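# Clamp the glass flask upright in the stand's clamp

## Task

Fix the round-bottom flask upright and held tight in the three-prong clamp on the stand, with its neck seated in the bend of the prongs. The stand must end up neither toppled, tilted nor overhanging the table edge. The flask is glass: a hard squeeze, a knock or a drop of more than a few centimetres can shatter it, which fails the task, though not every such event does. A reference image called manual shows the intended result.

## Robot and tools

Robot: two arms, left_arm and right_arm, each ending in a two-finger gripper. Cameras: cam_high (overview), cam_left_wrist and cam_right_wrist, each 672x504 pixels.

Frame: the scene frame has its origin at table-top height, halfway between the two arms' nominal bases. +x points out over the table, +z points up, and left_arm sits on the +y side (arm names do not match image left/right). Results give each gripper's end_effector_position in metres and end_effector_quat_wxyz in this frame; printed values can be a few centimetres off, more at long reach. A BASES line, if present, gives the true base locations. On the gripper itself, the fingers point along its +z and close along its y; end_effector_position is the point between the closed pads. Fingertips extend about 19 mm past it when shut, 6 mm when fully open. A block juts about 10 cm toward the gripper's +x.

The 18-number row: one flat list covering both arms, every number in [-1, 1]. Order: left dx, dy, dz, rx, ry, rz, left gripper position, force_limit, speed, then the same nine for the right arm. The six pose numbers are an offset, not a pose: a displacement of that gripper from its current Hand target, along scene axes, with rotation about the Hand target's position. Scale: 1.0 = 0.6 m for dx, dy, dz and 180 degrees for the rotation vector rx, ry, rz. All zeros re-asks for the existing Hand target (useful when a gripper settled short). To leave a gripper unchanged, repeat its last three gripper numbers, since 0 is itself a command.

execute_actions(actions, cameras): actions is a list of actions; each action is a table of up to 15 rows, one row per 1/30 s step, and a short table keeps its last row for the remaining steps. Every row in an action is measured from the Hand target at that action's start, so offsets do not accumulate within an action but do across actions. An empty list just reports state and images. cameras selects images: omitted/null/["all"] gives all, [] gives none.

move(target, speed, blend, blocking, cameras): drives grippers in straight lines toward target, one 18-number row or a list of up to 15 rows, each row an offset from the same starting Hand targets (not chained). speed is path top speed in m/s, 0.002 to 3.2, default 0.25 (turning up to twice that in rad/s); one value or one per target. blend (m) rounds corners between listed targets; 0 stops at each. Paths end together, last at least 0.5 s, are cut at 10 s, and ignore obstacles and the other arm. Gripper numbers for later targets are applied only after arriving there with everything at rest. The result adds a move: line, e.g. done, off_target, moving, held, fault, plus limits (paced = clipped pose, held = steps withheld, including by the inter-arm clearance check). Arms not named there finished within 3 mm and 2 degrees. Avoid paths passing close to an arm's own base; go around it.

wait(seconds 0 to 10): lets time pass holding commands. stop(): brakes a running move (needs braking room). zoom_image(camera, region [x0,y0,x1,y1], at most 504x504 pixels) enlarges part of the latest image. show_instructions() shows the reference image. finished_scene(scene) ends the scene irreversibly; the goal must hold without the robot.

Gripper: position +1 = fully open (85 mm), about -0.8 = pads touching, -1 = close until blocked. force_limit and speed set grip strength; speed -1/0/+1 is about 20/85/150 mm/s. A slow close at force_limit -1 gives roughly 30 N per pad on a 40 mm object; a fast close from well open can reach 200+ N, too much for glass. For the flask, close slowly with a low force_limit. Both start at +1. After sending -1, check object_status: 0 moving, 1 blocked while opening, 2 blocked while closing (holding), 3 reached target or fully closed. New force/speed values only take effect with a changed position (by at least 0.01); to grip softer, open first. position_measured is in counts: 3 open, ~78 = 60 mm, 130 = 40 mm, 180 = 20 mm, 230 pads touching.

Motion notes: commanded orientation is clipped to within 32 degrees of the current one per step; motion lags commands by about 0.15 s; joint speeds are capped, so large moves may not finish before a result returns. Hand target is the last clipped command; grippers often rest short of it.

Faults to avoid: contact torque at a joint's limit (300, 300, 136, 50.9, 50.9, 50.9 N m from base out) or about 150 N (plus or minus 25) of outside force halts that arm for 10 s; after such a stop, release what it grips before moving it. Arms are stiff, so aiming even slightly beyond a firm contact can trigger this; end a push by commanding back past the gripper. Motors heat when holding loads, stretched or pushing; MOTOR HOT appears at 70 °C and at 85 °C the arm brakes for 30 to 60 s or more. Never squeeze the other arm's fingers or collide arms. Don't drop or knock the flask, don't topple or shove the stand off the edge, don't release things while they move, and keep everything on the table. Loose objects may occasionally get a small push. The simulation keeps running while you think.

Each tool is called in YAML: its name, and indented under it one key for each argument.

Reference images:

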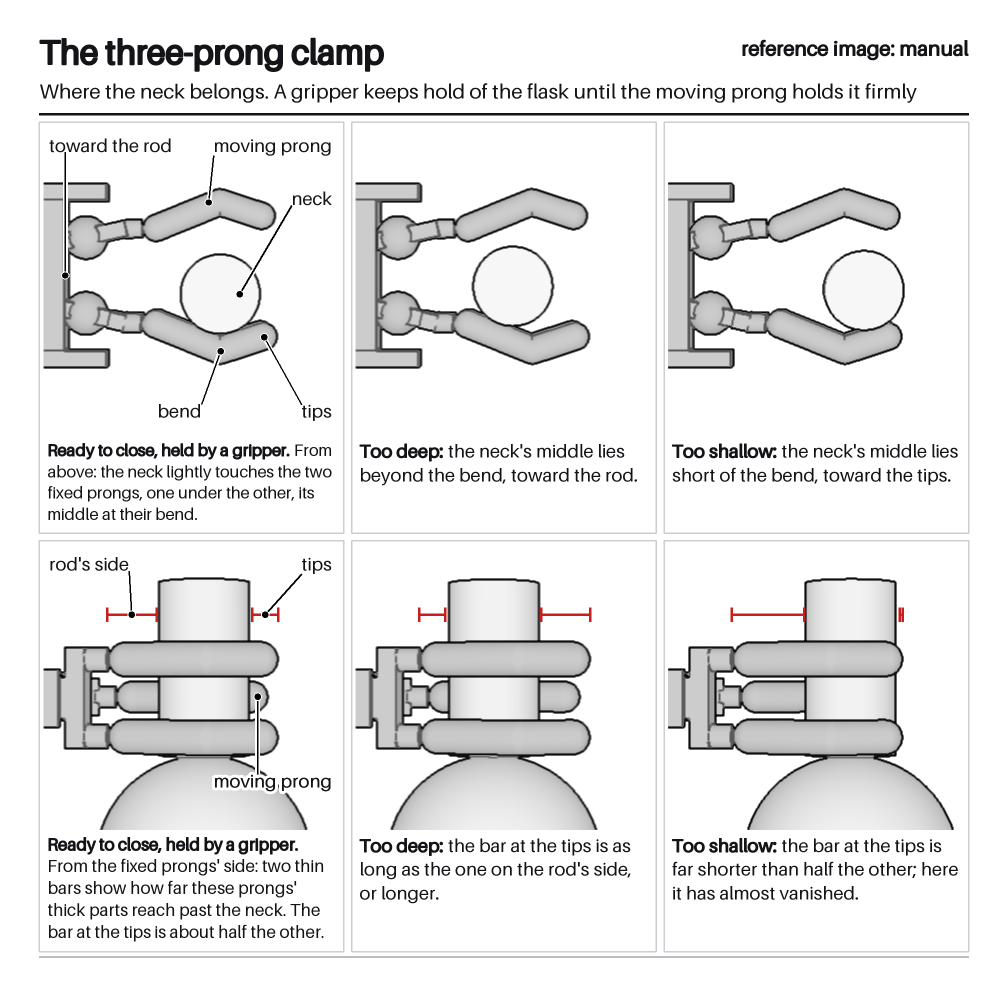

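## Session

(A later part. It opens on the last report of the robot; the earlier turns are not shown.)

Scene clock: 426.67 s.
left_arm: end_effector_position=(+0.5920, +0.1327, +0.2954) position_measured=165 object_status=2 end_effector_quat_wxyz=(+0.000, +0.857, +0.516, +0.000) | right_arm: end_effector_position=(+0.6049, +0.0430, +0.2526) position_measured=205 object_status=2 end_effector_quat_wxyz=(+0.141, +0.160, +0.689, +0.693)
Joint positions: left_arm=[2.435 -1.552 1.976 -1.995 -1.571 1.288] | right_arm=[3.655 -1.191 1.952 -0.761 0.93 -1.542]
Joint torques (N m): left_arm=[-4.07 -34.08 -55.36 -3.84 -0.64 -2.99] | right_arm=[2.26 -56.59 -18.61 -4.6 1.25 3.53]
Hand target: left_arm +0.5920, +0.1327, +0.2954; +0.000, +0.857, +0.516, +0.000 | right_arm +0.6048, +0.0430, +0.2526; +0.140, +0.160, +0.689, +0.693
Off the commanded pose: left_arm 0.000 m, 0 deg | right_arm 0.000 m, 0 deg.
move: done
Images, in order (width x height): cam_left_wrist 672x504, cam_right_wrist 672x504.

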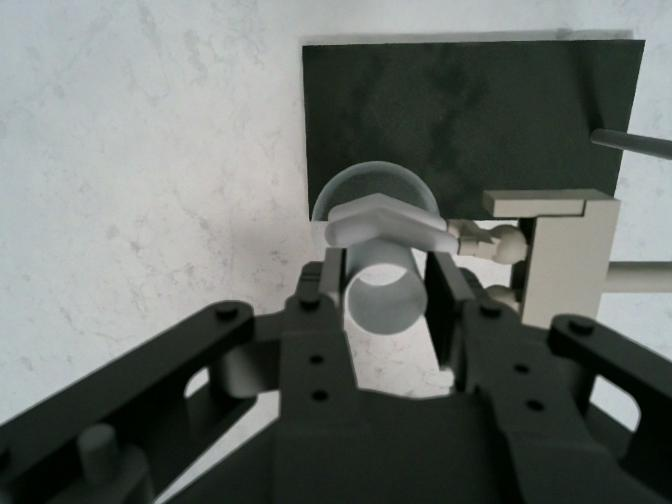

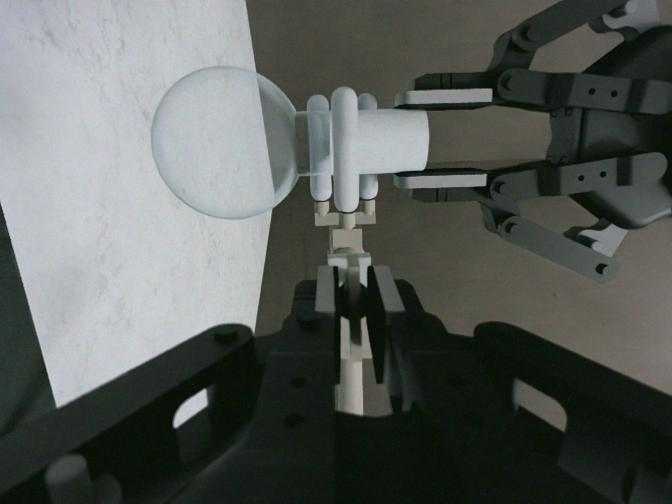

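move:
  target: [0, 0, 0, 0, 0, 0, -1, -1, -1, 0, 0, 0, 0.0579, 0.1262, 0, -1, -1, -1]
  speed: 0.15
  cameras: ["cam_left_wrist", "cam_right_wrist"]

zoom_image:
  camera: "cam_right_wrist"
  region: [250, 60, 470, 390]

zoom_image:
  camera: "cam_left_wrist"
  region: [300, 140, 552, 350]

Scene clock: 436.47 s.
left_arm: end_effector_position=(+0.5920, +0.1327, +0.2954) position_measured=165 object_status=2 end_effector_quat_wxyz=(+0.000, +0.857, +0.516, +0.000) | right_arm: end_effector_position=(+0.6048, +0.0430, +0.2527) position_measured=205 object_status=2 end_effector_quat_wxyz=(-0.013, +0.305, +0.637, +0.707)
Joint positions: left_arm=[2.435 -1.552 1.976 -1.995 -1.571 1.288] | right_arm=[3.655 -1.191 1.952 -0.762 0.93 -1.105]
Joint torques (N m): left_arm=[-5.53 -34.12 -55.1 -3.86 -1.3 -3.28] | right_arm=[10.25 -57.01 -18.7 -4.32 0.51 2.81]
Hand target: left_arm +0.5920, +0.1327, +0.2954; +0.000, +0.857, +0.516, +0.000 | right_arm +0.6048, +0.0430, +0.2526; -0.013, +0.305, +0.637, +0.707
Off the commanded pose: left_arm 0.000 m, 0 deg | right_arm 0.000 m, 0 deg.
move: done
Images, in order (width x height): cam_left_wrist 672x504, cam_right_wrist 672x504.

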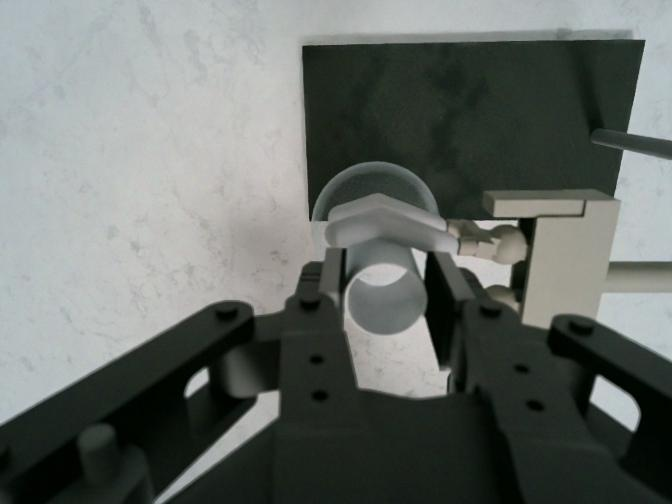

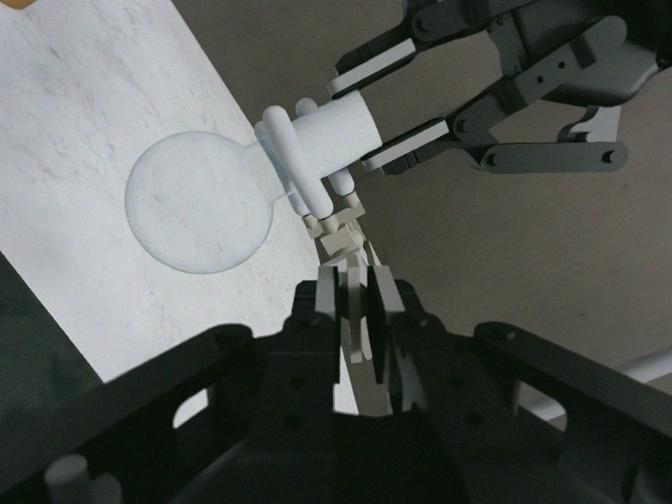

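Scaled by 1.527.

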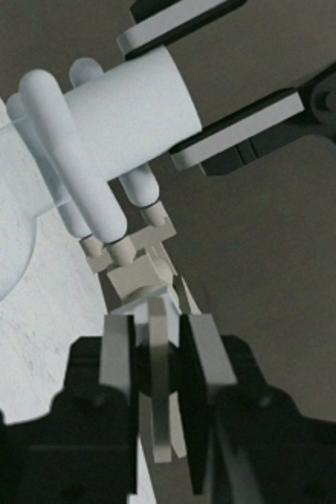

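Scaled by 2.000.

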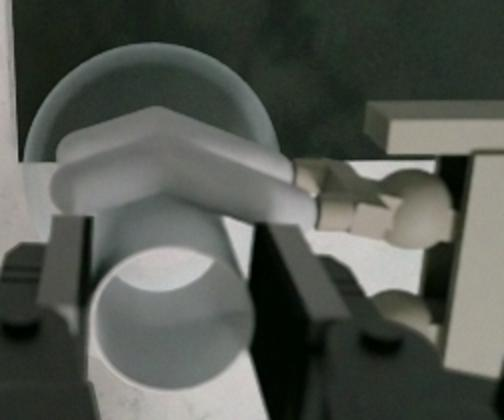

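move:
  target: [0, 0, 0, 0, 0, 0, -1, -1, -1, 0, 0, 0, 0.0695, 0.1514, 0, -1, -1, -1]
  speed: 0.15
  cameras: ["cam_left_wrist", "cam_right_wrist"]

zoom_image:
  camera: "cam_right_wrist"
  region: [200, 60, 470, 390]

zoom_image:
  camera: "cam_left_wrist"
  region: [300, 140, 552, 350]

Scene clock: 442.87 s.
left_arm: end_effector_position=(+0.5920, +0.1327, +0.2954) position_measured=165 object_status=2 end_effector_quat_wxyz=(+0.000, +0.857, +0.516, +0.000) | right_arm: end_effector_position=(+0.6048, +0.0430, +0.2527) position_measured=205 object_status=2 end_effector_quat_wxyz=(-0.195, +0.460, +0.536, +0.680)
Joint positions: left_arm=[2.435 -1.552 1.976 -1.995 -1.571 1.288] | right_arm=[3.656 -1.191 1.953 -0.764 0.931 -0.582]
Joint torques (N m): left_arm=[-1.79 -34.25 -56.16 -4.28 -1.12 -2.51] | right_arm=[8.4 -58.93 -19.02 -4.55 0.86 3.38]
Hand target: left_arm +0.5920, +0.1327, +0.2954; +0.000, +0.857, +0.516, +0.000 | right_arm +0.6048, +0.0430, +0.2526; -0.195, +0.460, +0.536, +0.680
Off the commanded pose: left_arm 0.000 m, 0 deg | right_arm 0.000 m, 0 deg.
move: done
Images, in order (width x height): cam_left_wrist 672x504, cam_right_wrist 672x504.

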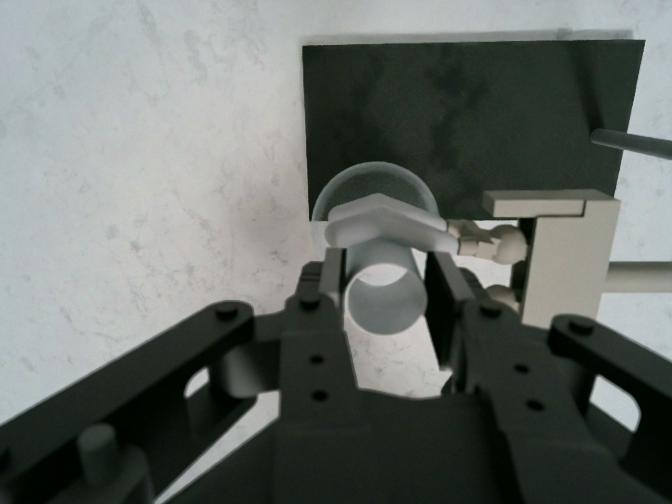

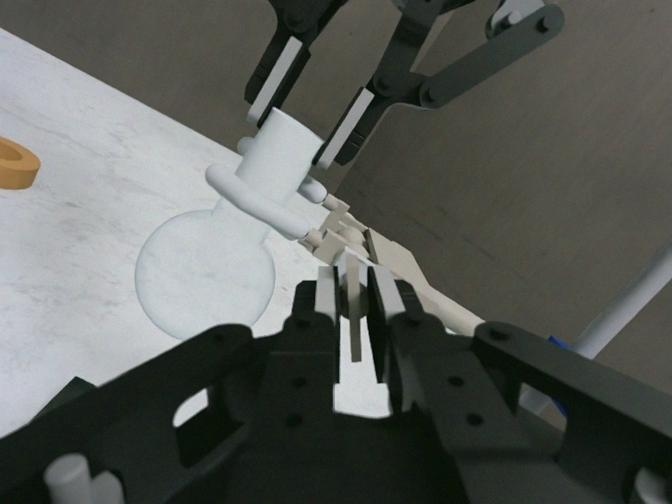

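Scaled by 1.527.

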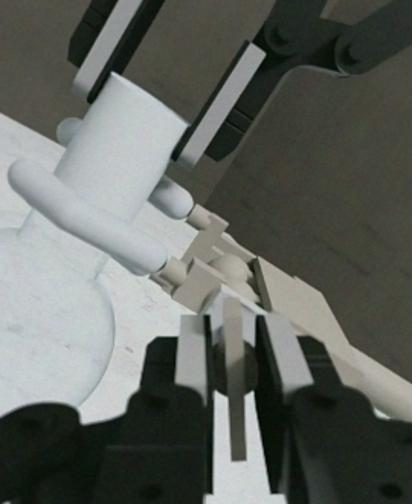

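Scaled by 2.000.

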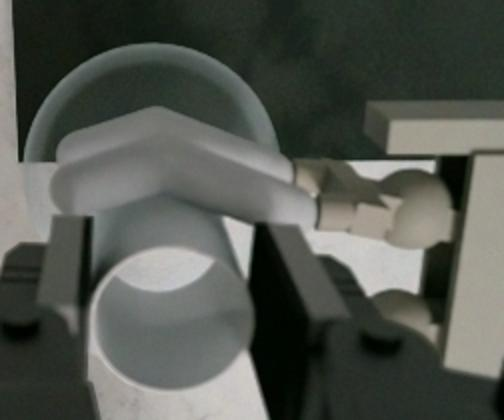

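move:
  target: [0, 0, 0, 0, 0, 0, -1, -1, -1, 0, 0, 0, 0.1043, 0.2272, 0, -1, -1, -1]
  speed: 0.2
  cameras: ["cam_left_wrist", "cam_right_wrist"]

zoom_image:
  camera: "cam_right_wrist"
  region: [200, 60, 470, 390]

zoom_image:
  camera: "cam_left_wrist"
  region: [300, 140, 552, 350]

Scene clock: 446.63 s.
left_arm: end_effector_position=(+0.5920, +0.1327, +0.2954) position_measured=165 object_status=2 end_effector_quat_wxyz=(+0.000, +0.857, +0.516, +0.000) | right_arm: end_effector_position=(+0.6048, +0.0430, +0.2527) position_measured=205 object_status=2 end_effector_quat_wxyz=(-0.440, +0.630, +0.319, +0.554)
Joint positions: left_arm=[2.435 -1.552 1.976 -1.995 -1.571 1.288] | right_arm=[3.656 -1.191 1.953 -0.764 0.933 0.204]
Joint torques (N m): left_arm=[-2.01 -33.57 -56.13 -4.87 -1.27 -2.94] | right_arm=[9.93 -56.06 -19.28 -4.62 0.89 3.38]
Hand target: left_arm +0.5920, +0.1327, +0.2954; +0.000, +0.857, +0.516, +0.000 | right_arm +0.6048, +0.0430, +0.2526; -0.440, +0.630, +0.319, +0.554
Off the commanded pose: left_arm 0.000 m, 0 deg | right_arm 0.000 m, 0 deg.
move: done
Images, in order (width x height): cam_left_wrist 672x504, cam_right_wrist 672x504.

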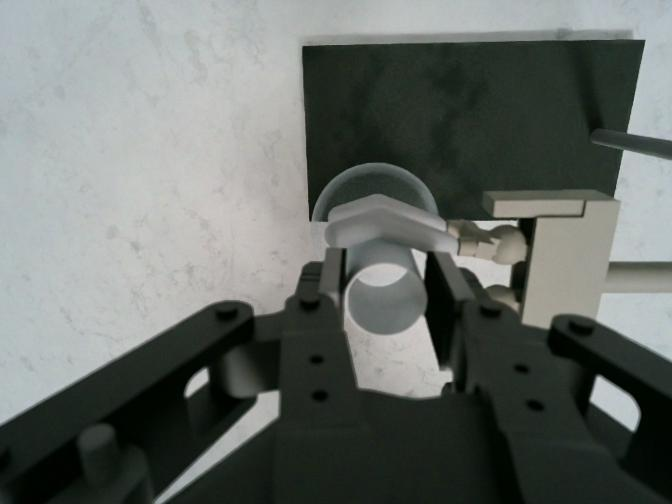

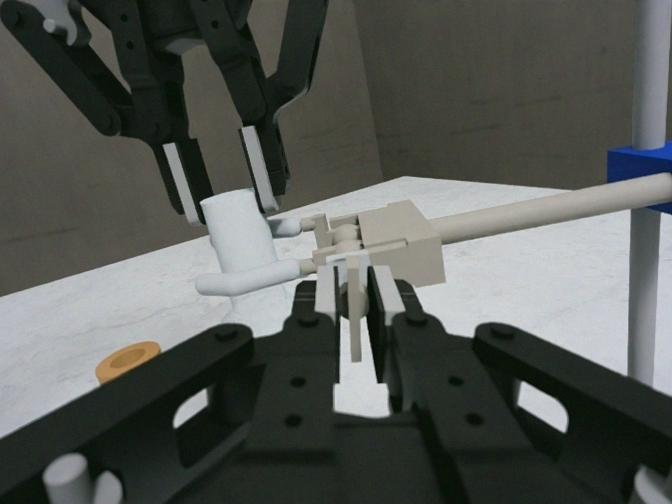

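Scaled by 1.527.

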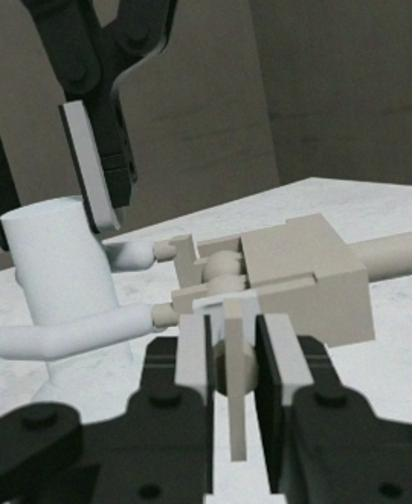

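Scaled by 2.000.

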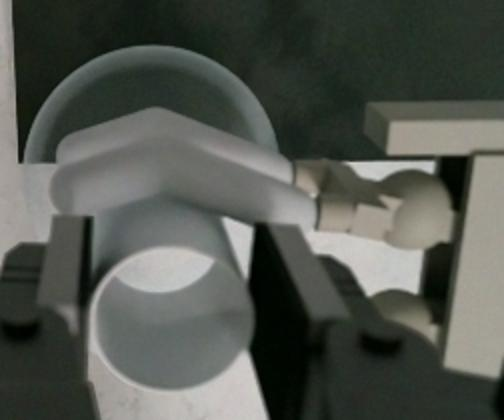

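zoom_image:
  camera: "cam_right_wrist"
  region: [170, 160, 340, 330]

Scaled by 2.965.

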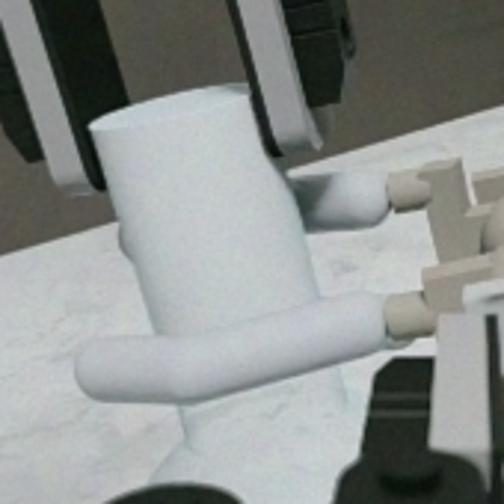

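move:
  target: [0, 0, 0, 0, 0, 0, -1, -1, -1, 0, 0, 0, 0.139, 0.303, 0, -1, -1, -1]
  speed: 0.2
  cameras: ["cam_left_wrist", "cam_right_wrist"]

zoom_image:
  camera: "cam_right_wrist"
  region: [200, 60, 470, 390]

zoom_image:
  camera: "cam_left_wrist"
  region: [300, 140, 552, 350]

Scene clock: 455.53 s.
left_arm: end_effector_position=(+0.5920, +0.1327, +0.2954) position_measured=165 object_status=2 end_effector_quat_wxyz=(+0.000, +0.857, +0.516, +0.000) | right_arm: end_effector_position=(+0.6049, +0.0430, +0.2527) position_measured=205 object_status=2 end_effector_quat_wxyz=(+0.658, -0.706, +0.039, -0.260)
Joint positions: left_arm=[2.435 -1.552 1.976 -1.995 -1.571 1.288] | right_arm=[3.657 -1.192 1.953 -0.761 0.935 1.25]
Joint torques (N m): left_arm=[-0.19 -36.31 -57.15 -4.83 -1.42 -2.85] | right_arm=[8.07 -56.12 -18.4 -4.56 1.34 2.45]
Hand target: left_arm +0.5920, +0.1327, +0.2954; +0.000, +0.857, +0.516, +0.000 | right_arm +0.6048, +0.0430, +0.2526; +0.658, -0.706, +0.039, -0.260
Off the commanded pose: left_arm 0.000 m, 0 deg | right_arm 0.000 m, 0 deg.
move: done
Images, in order (width x height): cam_left_wrist 672x504, cam_right_wrist 672x504.

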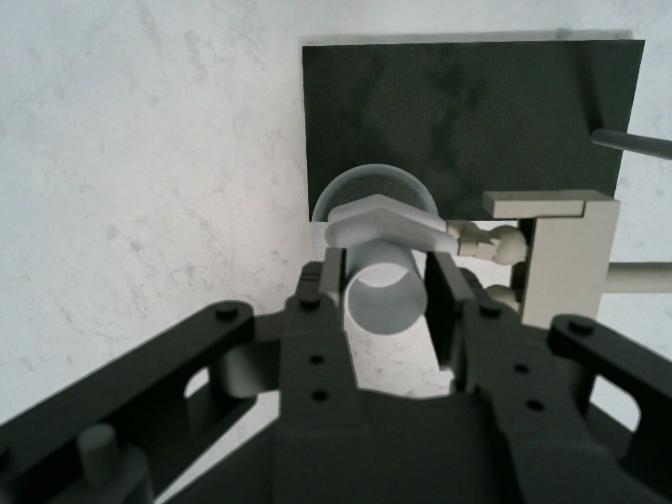

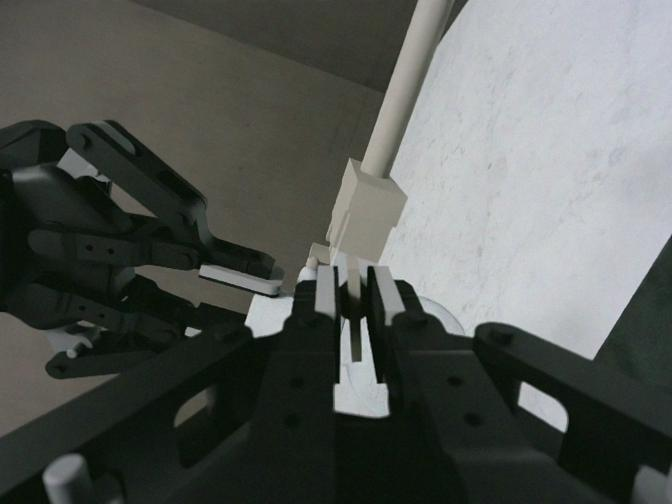

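Scaled by 1.527.

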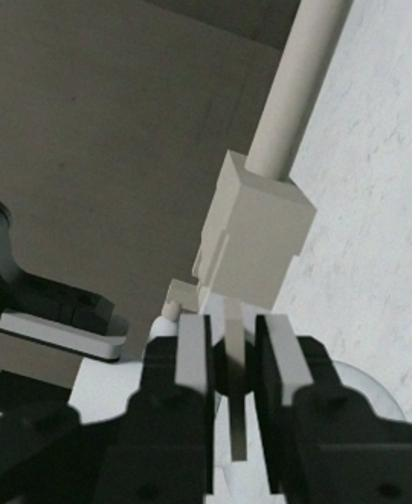

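Scaled by 2.000.

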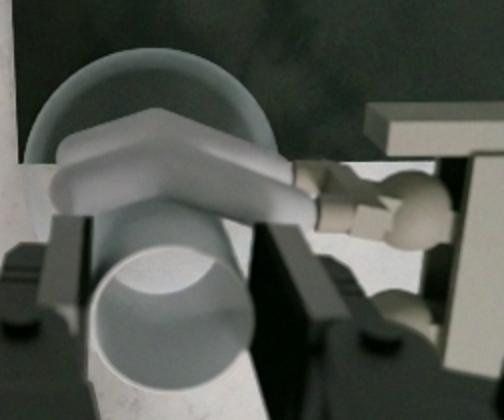

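move:
  target: [0, 0, 0, 0, 0, 0, -1, -1, -1, 0.0006, 0.0014, 0, 0.139, 0.303, 0, -1, -1, -1]
  speed: 0.2
  cameras: ["cam_left_wrist", "cam_right_wrist"]

zoom_image:
  camera: "cam_right_wrist"
  region: [200, 60, 470, 390]

zoom_image:
  camera: "cam_left_wrist"
  region: [300, 140, 552, 350]

Scene clock: 464.67 s.
left_arm: end_effector_position=(+0.5920, +0.1327, +0.2954) position_measured=165 object_status=2 end_effector_quat_wxyz=(+0.000, +0.857, +0.516, +0.000) | right_arm: end_effector_position=(+0.6052, +0.0439, +0.2526) position_measured=205 object_status=2 end_effector_quat_wxyz=(+0.699, -0.592, +0.387, +0.104)
Joint positions: left_arm=[2.435 -1.552 1.976 -1.995 -1.571 1.288] | right_arm=[3.657 -1.191 1.95 -0.757 0.934 2.296]
Joint torques (N m): left_arm=[0.67 -33.89 -57.5 -5.37 -1.31 -2.78] | right_arm=[7.68 -55.51 -21.64 -5.45 1.41 2.9]
Hand target: left_arm +0.5920, +0.1327, +0.2954; +0.000, +0.857, +0.516, +0.000 | right_arm +0.6052, +0.0438, +0.2526; +0.699, -0.592, +0.387, +0.104
Off the commanded pose: left_arm 0.000 m, 0 deg | right_arm 0.000 m, 0 deg.
move: done
Images, in order (width x height): cam_left_wrist 672x504, cam_right_wrist 672x504.

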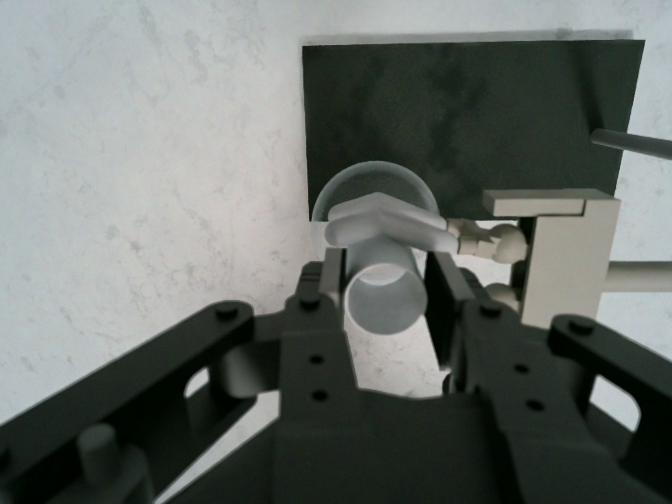

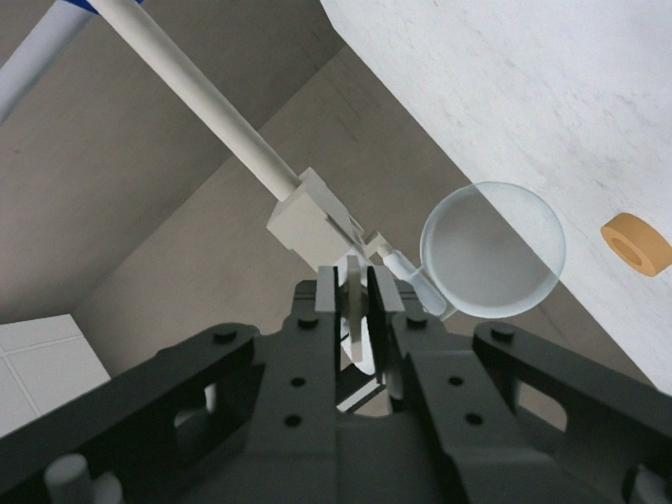

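Scaled by 1.527.

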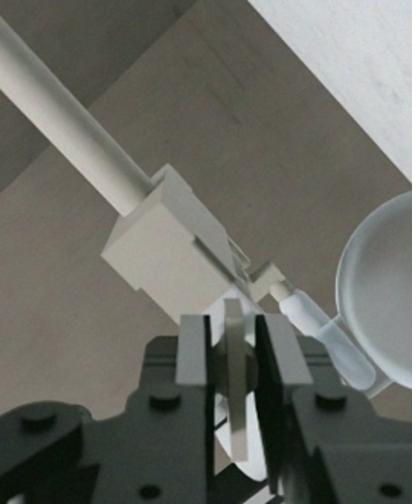

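Scaled by 2.000.

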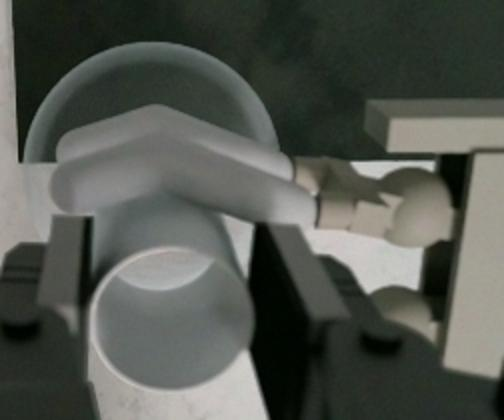

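move:
  target: [0, 0, 0, 0, 0, 0, -1, -1, -1, 0.00014, 0.0003, 0, 0.139, 0.303, 0, -1, -1, -1]
  speed: 0.2
  cameras: ["cam_left_wrist", "cam_right_wrist"]

zoom_image:
  camera: "cam_right_wrist"
  region: [250, 100, 550, 400]

zoom_image:
  camera: "cam_left_wrist"
  region: [300, 140, 552, 350]

Scene clock: 469.57 s.
left_arm: end_effector_position=(+0.5920, +0.1327, +0.2954) position_measured=165 object_status=2 end_effector_quat_wxyz=(+0.000, +0.857, +0.516, +0.000) | right_arm: end_effector_position=(+0.6053, +0.0440, +0.2526) position_measured=205 object_status=2 end_effector_quat_wxyz=(+0.553, -0.320, +0.631, +0.440)
Joint positions: left_arm=[2.435 -1.552 1.976 -1.995 -1.571 1.288] | right_arm=[3.657 -1.19 1.949 -0.757 0.932 3.343]
Joint torques (N m): left_arm=[0.73 -35.34 -59.24 -4.91 -0.92 -2.79] | right_arm=[-13.62 -55.97 -22.02 -5.43 0.6 2.91]
Hand target: left_arm +0.5920, +0.1327, +0.2954; +0.000, +0.857, +0.516, +0.000 | right_arm +0.6053, +0.0440, +0.2526; +0.553, -0.320, +0.631, +0.440
Off the commanded pose: left_arm 0.000 m, 0 deg | right_arm 0.000 m, 0 deg.
move: done
Images, in order (width x height): cam_left_wrist 672x504, cam_right_wrist 672x504.

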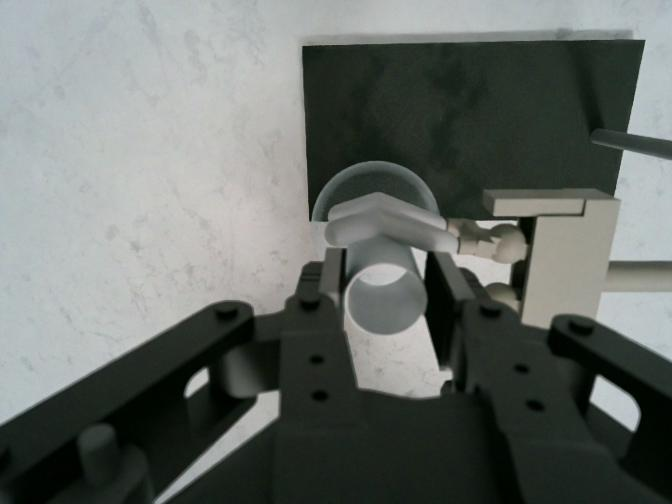

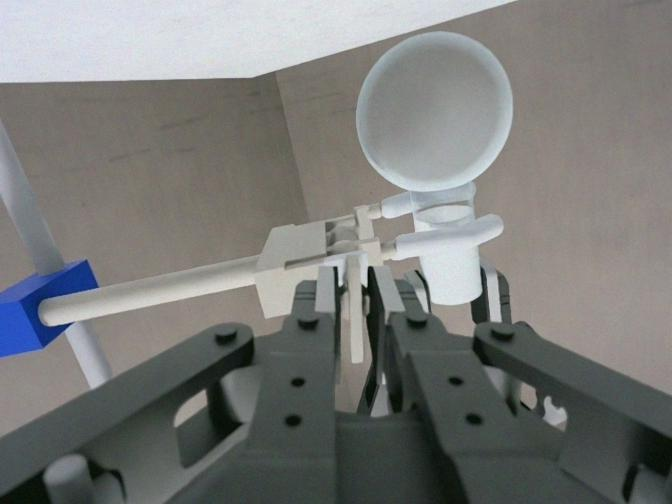

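Scaled by 1.680.

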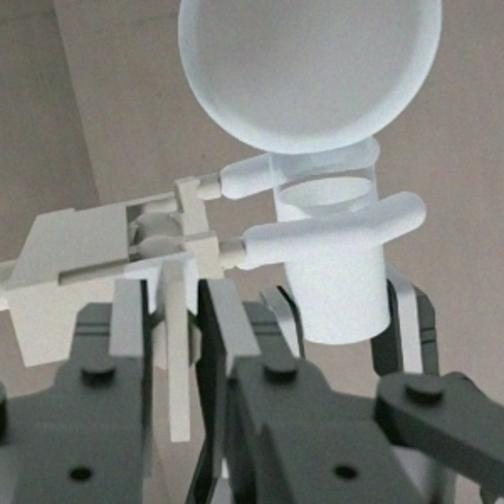

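Scaled by 2.000.

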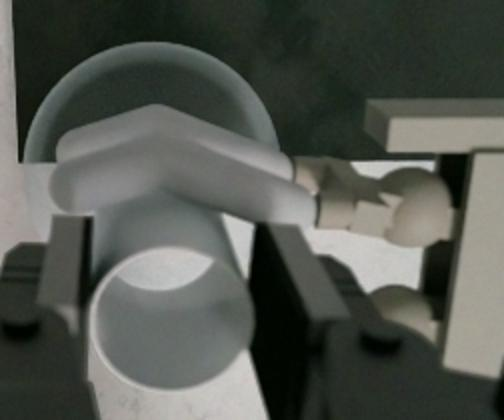

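move:
  target: [0, 0, 0, 0, 0, 0, -1, -1, -1, 0.00014, 0.0003, 0, 0.139, 0.303, 0, -1, -1, -1]
  speed: 0.2
  cameras: ["cam_left_wrist", "cam_right_wrist"]

zoom_image:
  camera: "cam_right_wrist"
  region: [250, 60, 520, 390]

zoom_image:
  camera: "cam_left_wrist"
  region: [300, 140, 552, 350]

Scene clock: 474.17 s.
left_arm: end_effector_position=(+0.5920, +0.1327, +0.2954) position_measured=165 object_status=2 end_effector_quat_wxyz=(+0.000, +0.857, +0.516, +0.000) | right_arm: end_effector_position=(+0.6054, +0.0442, +0.2526) position_measured=205 object_status=2 end_effector_quat_wxyz=(+0.259, +0.038, +0.706, +0.658)
Joint positions: left_arm=[2.435 -1.552 1.976 -1.995 -1.571 1.288] | right_arm=[3.656 -1.19 1.949 -0.759 0.93 4.392]
Joint torques (N m): left_arm=[4.81 -35.16 -59.4 -5.69 -1.7 -2.66] | right_arm=[-10.27 -54.95 -22.11 -5.54 1.49 3.35]
Hand target: left_arm +0.5920, +0.1327, +0.2954; +0.000, +0.857, +0.516, +0.000 | right_arm +0.6054, +0.0442, +0.2526; +0.258, +0.038, +0.706, +0.658
Off the commanded pose: left_arm 0.000 m, 0 deg | right_arm 0.000 m, 0 deg.
move: done
Images, in order (width x height): cam_left_wrist 672x504, cam_right_wrist 672x504.

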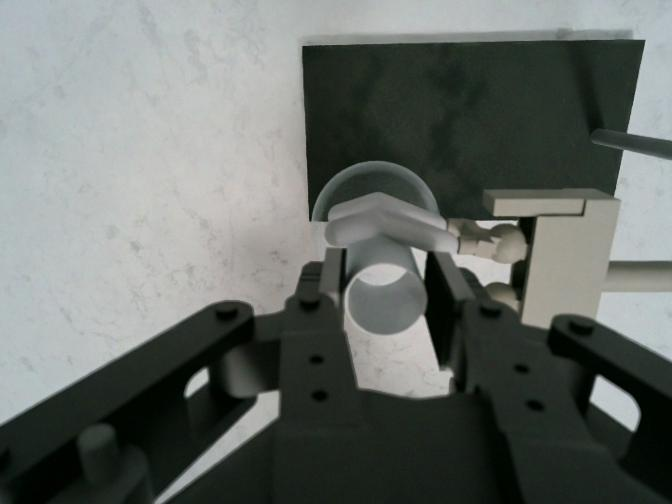

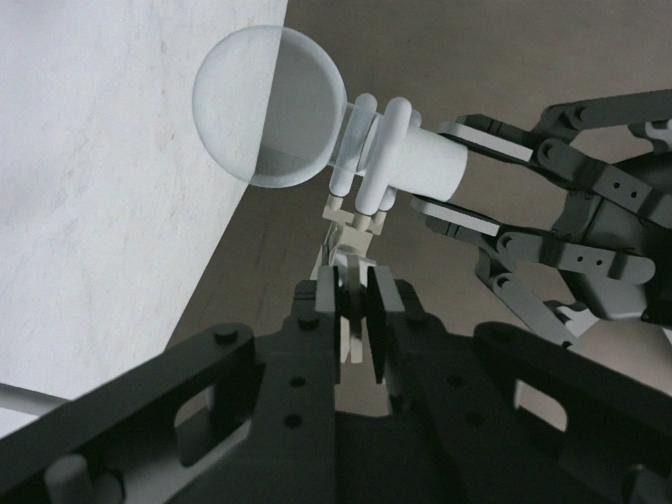

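Scaled by 1.527.

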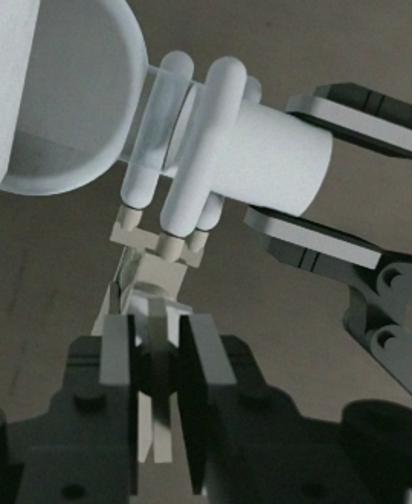

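Scaled by 2.000.

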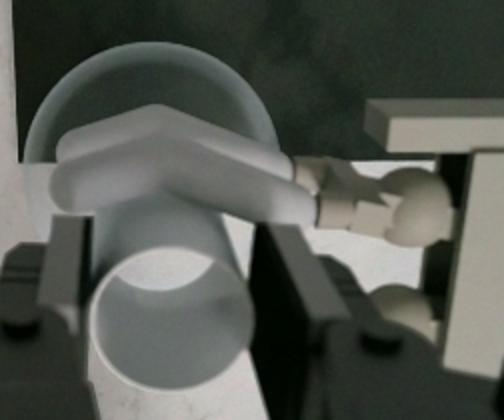

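move:
  target: [0, 0, 0, 0, 0, 0, -1, -1, -1, 0.00014, 0.0003, 0, 0.139, 0.303, 0, -1, -1, -1]
  speed: 0.2
  cameras: ["cam_left_wrist", "cam_right_wrist"]

zoom_image:
  camera: "cam_right_wrist"
  region: [150, 60, 420, 390]

zoom_image:
  camera: "cam_left_wrist"
  region: [300, 140, 552, 350]

Scene clock: 478.93 s.
left_arm: end_effector_position=(+0.5920, +0.1327, +0.2954) position_measured=165 object_status=2 end_effector_quat_wxyz=(+0.000, +0.857, +0.516, +0.000) | right_arm: end_effector_position=(+0.6055, +0.0444, +0.2526) position_measured=205 object_status=2 end_effector_quat_wxyz=(-0.105, +0.386, +0.592, +0.700)
Joint positions: left_arm=[2.435 -1.552 1.976 -1.995 -1.571 1.288] | right_arm=[3.657 -1.189 1.95 -0.762 0.932 5.44]
Joint torques (N m): left_arm=[6 -37.41 -59.67 -5.23 -1.34 -2.79] | right_arm=[8.57 -55.01 -22.94 -5.94 1.86 3.27]
Hand target: left_arm +0.5920, +0.1327, +0.2954; +0.000, +0.857, +0.516, +0.000 | right_arm +0.6055, +0.0444, +0.2526; -0.105, +0.386, +0.592, +0.700
Off the commanded pose: left_arm 0.000 m, 0 deg | right_arm 0.000 m, 0 deg.
move: done
Images, in order (width x height): cam_left_wrist 672x504, cam_right_wrist 672x504.

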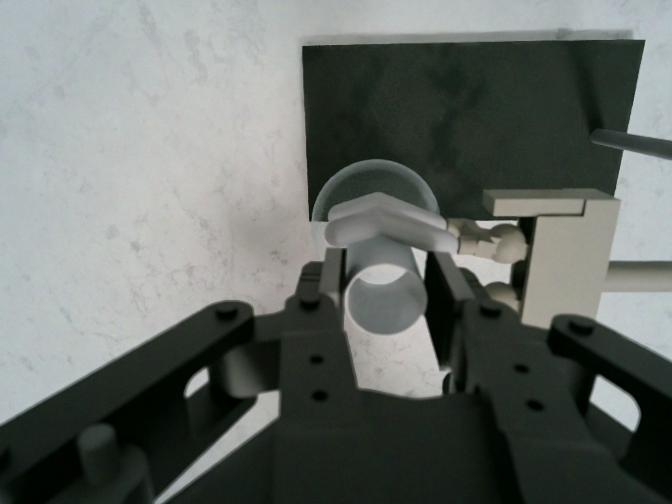

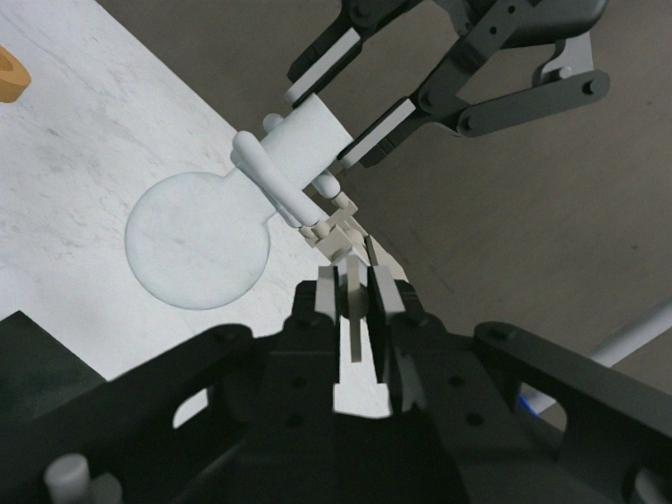

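Scaled by 1.527.

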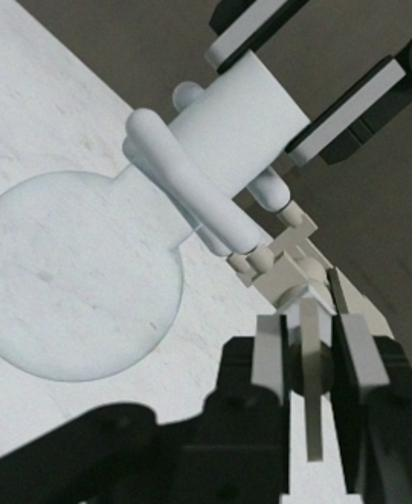

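Scaled by 2.000.

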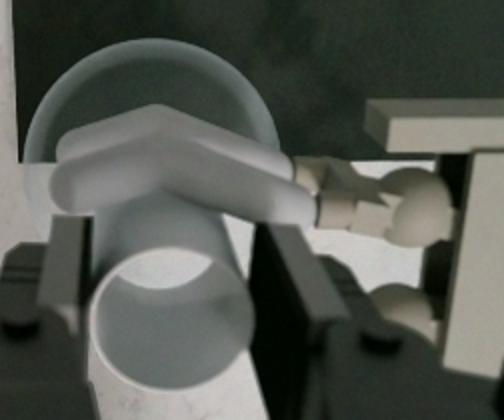

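move:
  target: [0, 0, 0, 0, 0, 0, -1, -1, -1, 0.00005, 0.0001, 0, 0.0463, 0.1009, 0, -1, -1, -1]
  speed: 0.1
  cameras: ["cam_left_wrist", "cam_right_wrist"]

zoom_image:
  camera: "cam_left_wrist"
  region: [300, 140, 552, 350]

zoom_image:
  camera: "cam_right_wrist"
  region: [150, 60, 420, 390]

Scene clock: 482.53 s.
left_arm: end_effector_position=(+0.5920, +0.1327, +0.2954) position_measured=165 object_status=2 end_effector_quat_wxyz=(+0.000, +0.857, +0.516, +0.000) | right_arm: end_effector_position=(+0.6055, +0.0445, +0.2527) position_measured=205 object_status=2 end_effector_quat_wxyz=(-0.225, +0.483, +0.516, +0.671)
Joint positions: left_arm=[2.435 -1.552 1.976 -1.995 -1.571 1.288] | right_arm=[3.657 -1.189 1.95 -0.763 0.933 5.789]
Joint torques (N m): left_arm=[4.43 -35.78 -59.76 -4.79 -1.08 -2.61] | right_arm=[9.53 -56 -24.21 -6 1.96 3.38]
Hand target: left_arm +0.5920, +0.1327, +0.2954; +0.000, +0.857, +0.516, +0.000 | right_arm +0.6055, +0.0444, +0.2526; -0.225, +0.483, +0.516, +0.671
Off the commanded pose: left_arm 0.000 m, 0 deg | right_arm 0.000 m, 0 deg.
move: done
Images, in order (width x height): cam_left_wrist 672x504, cam_right_wrist 672x504.

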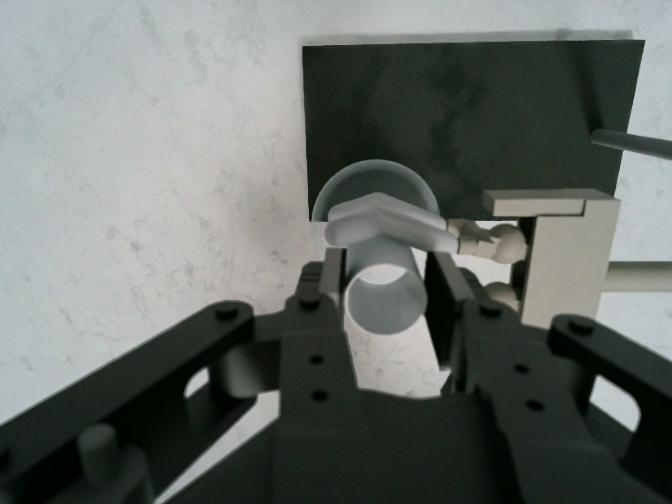

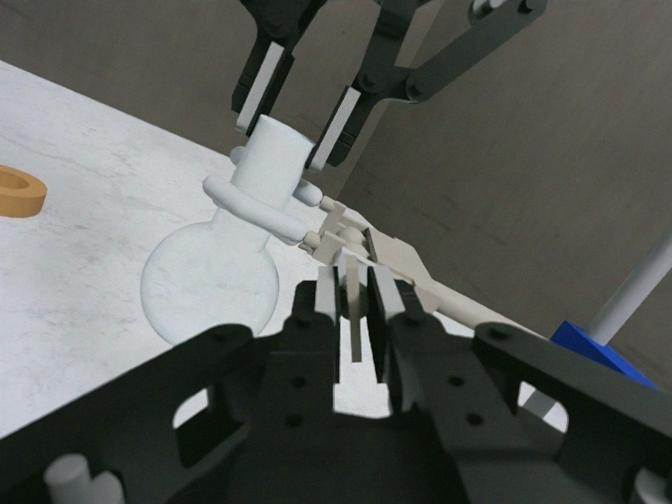

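Scaled by 2.000.

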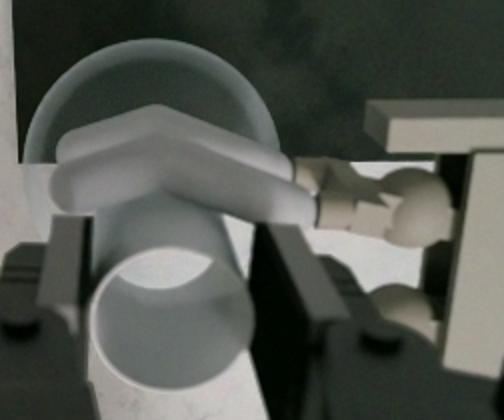

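Scaled by 1.527.

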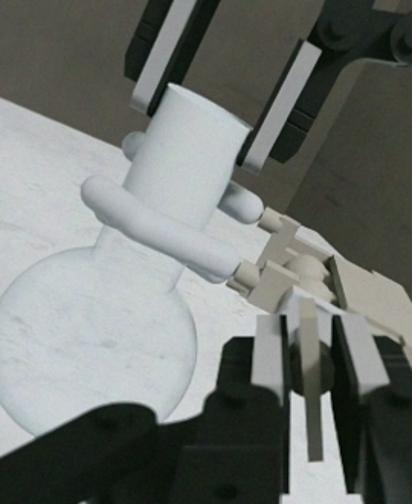

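move:
  target: [0, 0, 0, 0, 0, 0, -1, -1, -1, 0.00005, 0.0001, 0, 0.0463, 0.1009, 0, -1, -1, -1]
  speed: 0.1
  cameras: ["cam_left_wrist", "cam_right_wrist"]

zoom_image:
  camera: "cam_left_wrist"
  region: [300, 140, 552, 350]

zoom_image:
  camera: "cam_right_wrist"
  region: [180, 100, 420, 390]

Scene clock: 486.50 s.
left_arm: end_effector_position=(+0.5920, +0.1327, +0.2954) position_measured=165 object_status=2 end_effector_quat_wxyz=(+0.000, +0.857, +0.516, +0.000) | right_arm: end_effector_position=(+0.6056, +0.0445, +0.2527) position_measured=205 object_status=2 end_effector_quat_wxyz=(-0.337, +0.565, +0.424, +0.622)
Joint positions: left_arm=[2.435 -1.552 1.976 -1.995 -1.571 1.288] | right_arm=[3.657 -1.189 1.95 -0.763 0.934 6.138]
Joint torques (N m): left_arm=[6.83 -36.87 -59.8 -5.13 -1.3 -2.44] | right_arm=[9.64 -61.93 -25.24 -6.89 2.12 3.03]
Hand target: left_arm +0.5920, +0.1327, +0.2954; +0.000, +0.857, +0.516, +0.000 | right_arm +0.6055, +0.0445, +0.2526; -0.338, +0.565, +0.424, +0.622
Off the commanded pose: left_arm 0.000 m, 0 deg | right_arm 0.000 m, 0 deg.
move: done
Images, in order (width x height): cam_left_wrist 672x504, cam_right_wrist 672x504.

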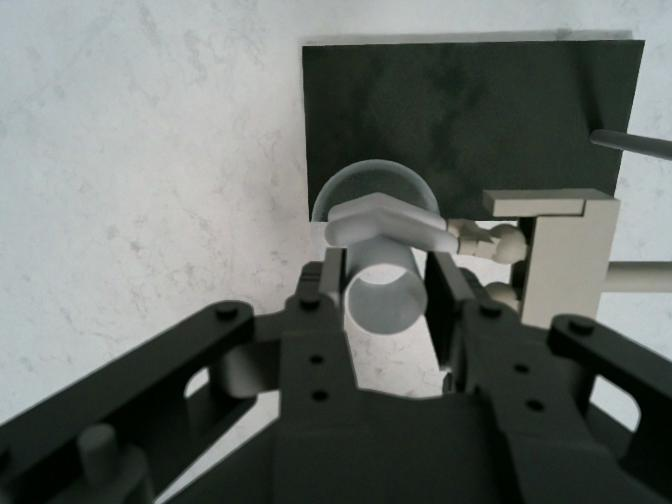

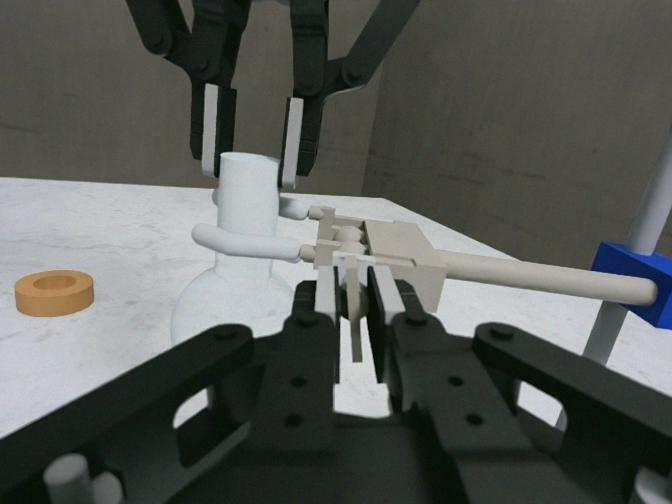

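Scaled by 2.000.

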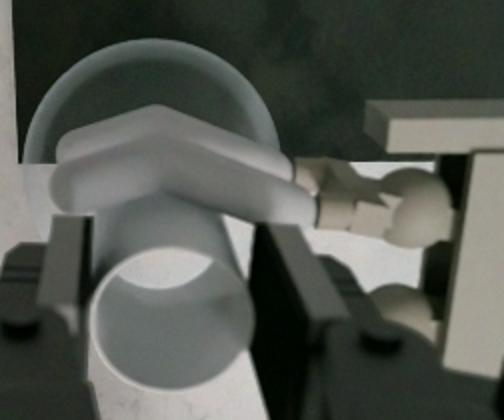

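Scaled by 1.738.

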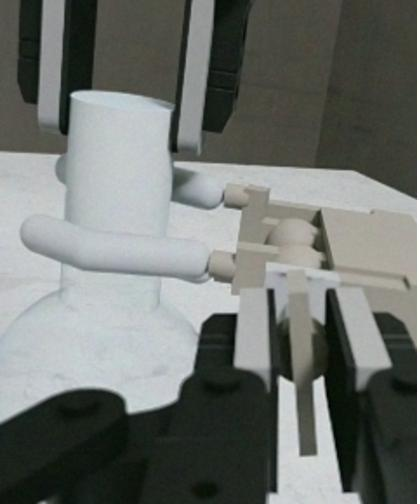

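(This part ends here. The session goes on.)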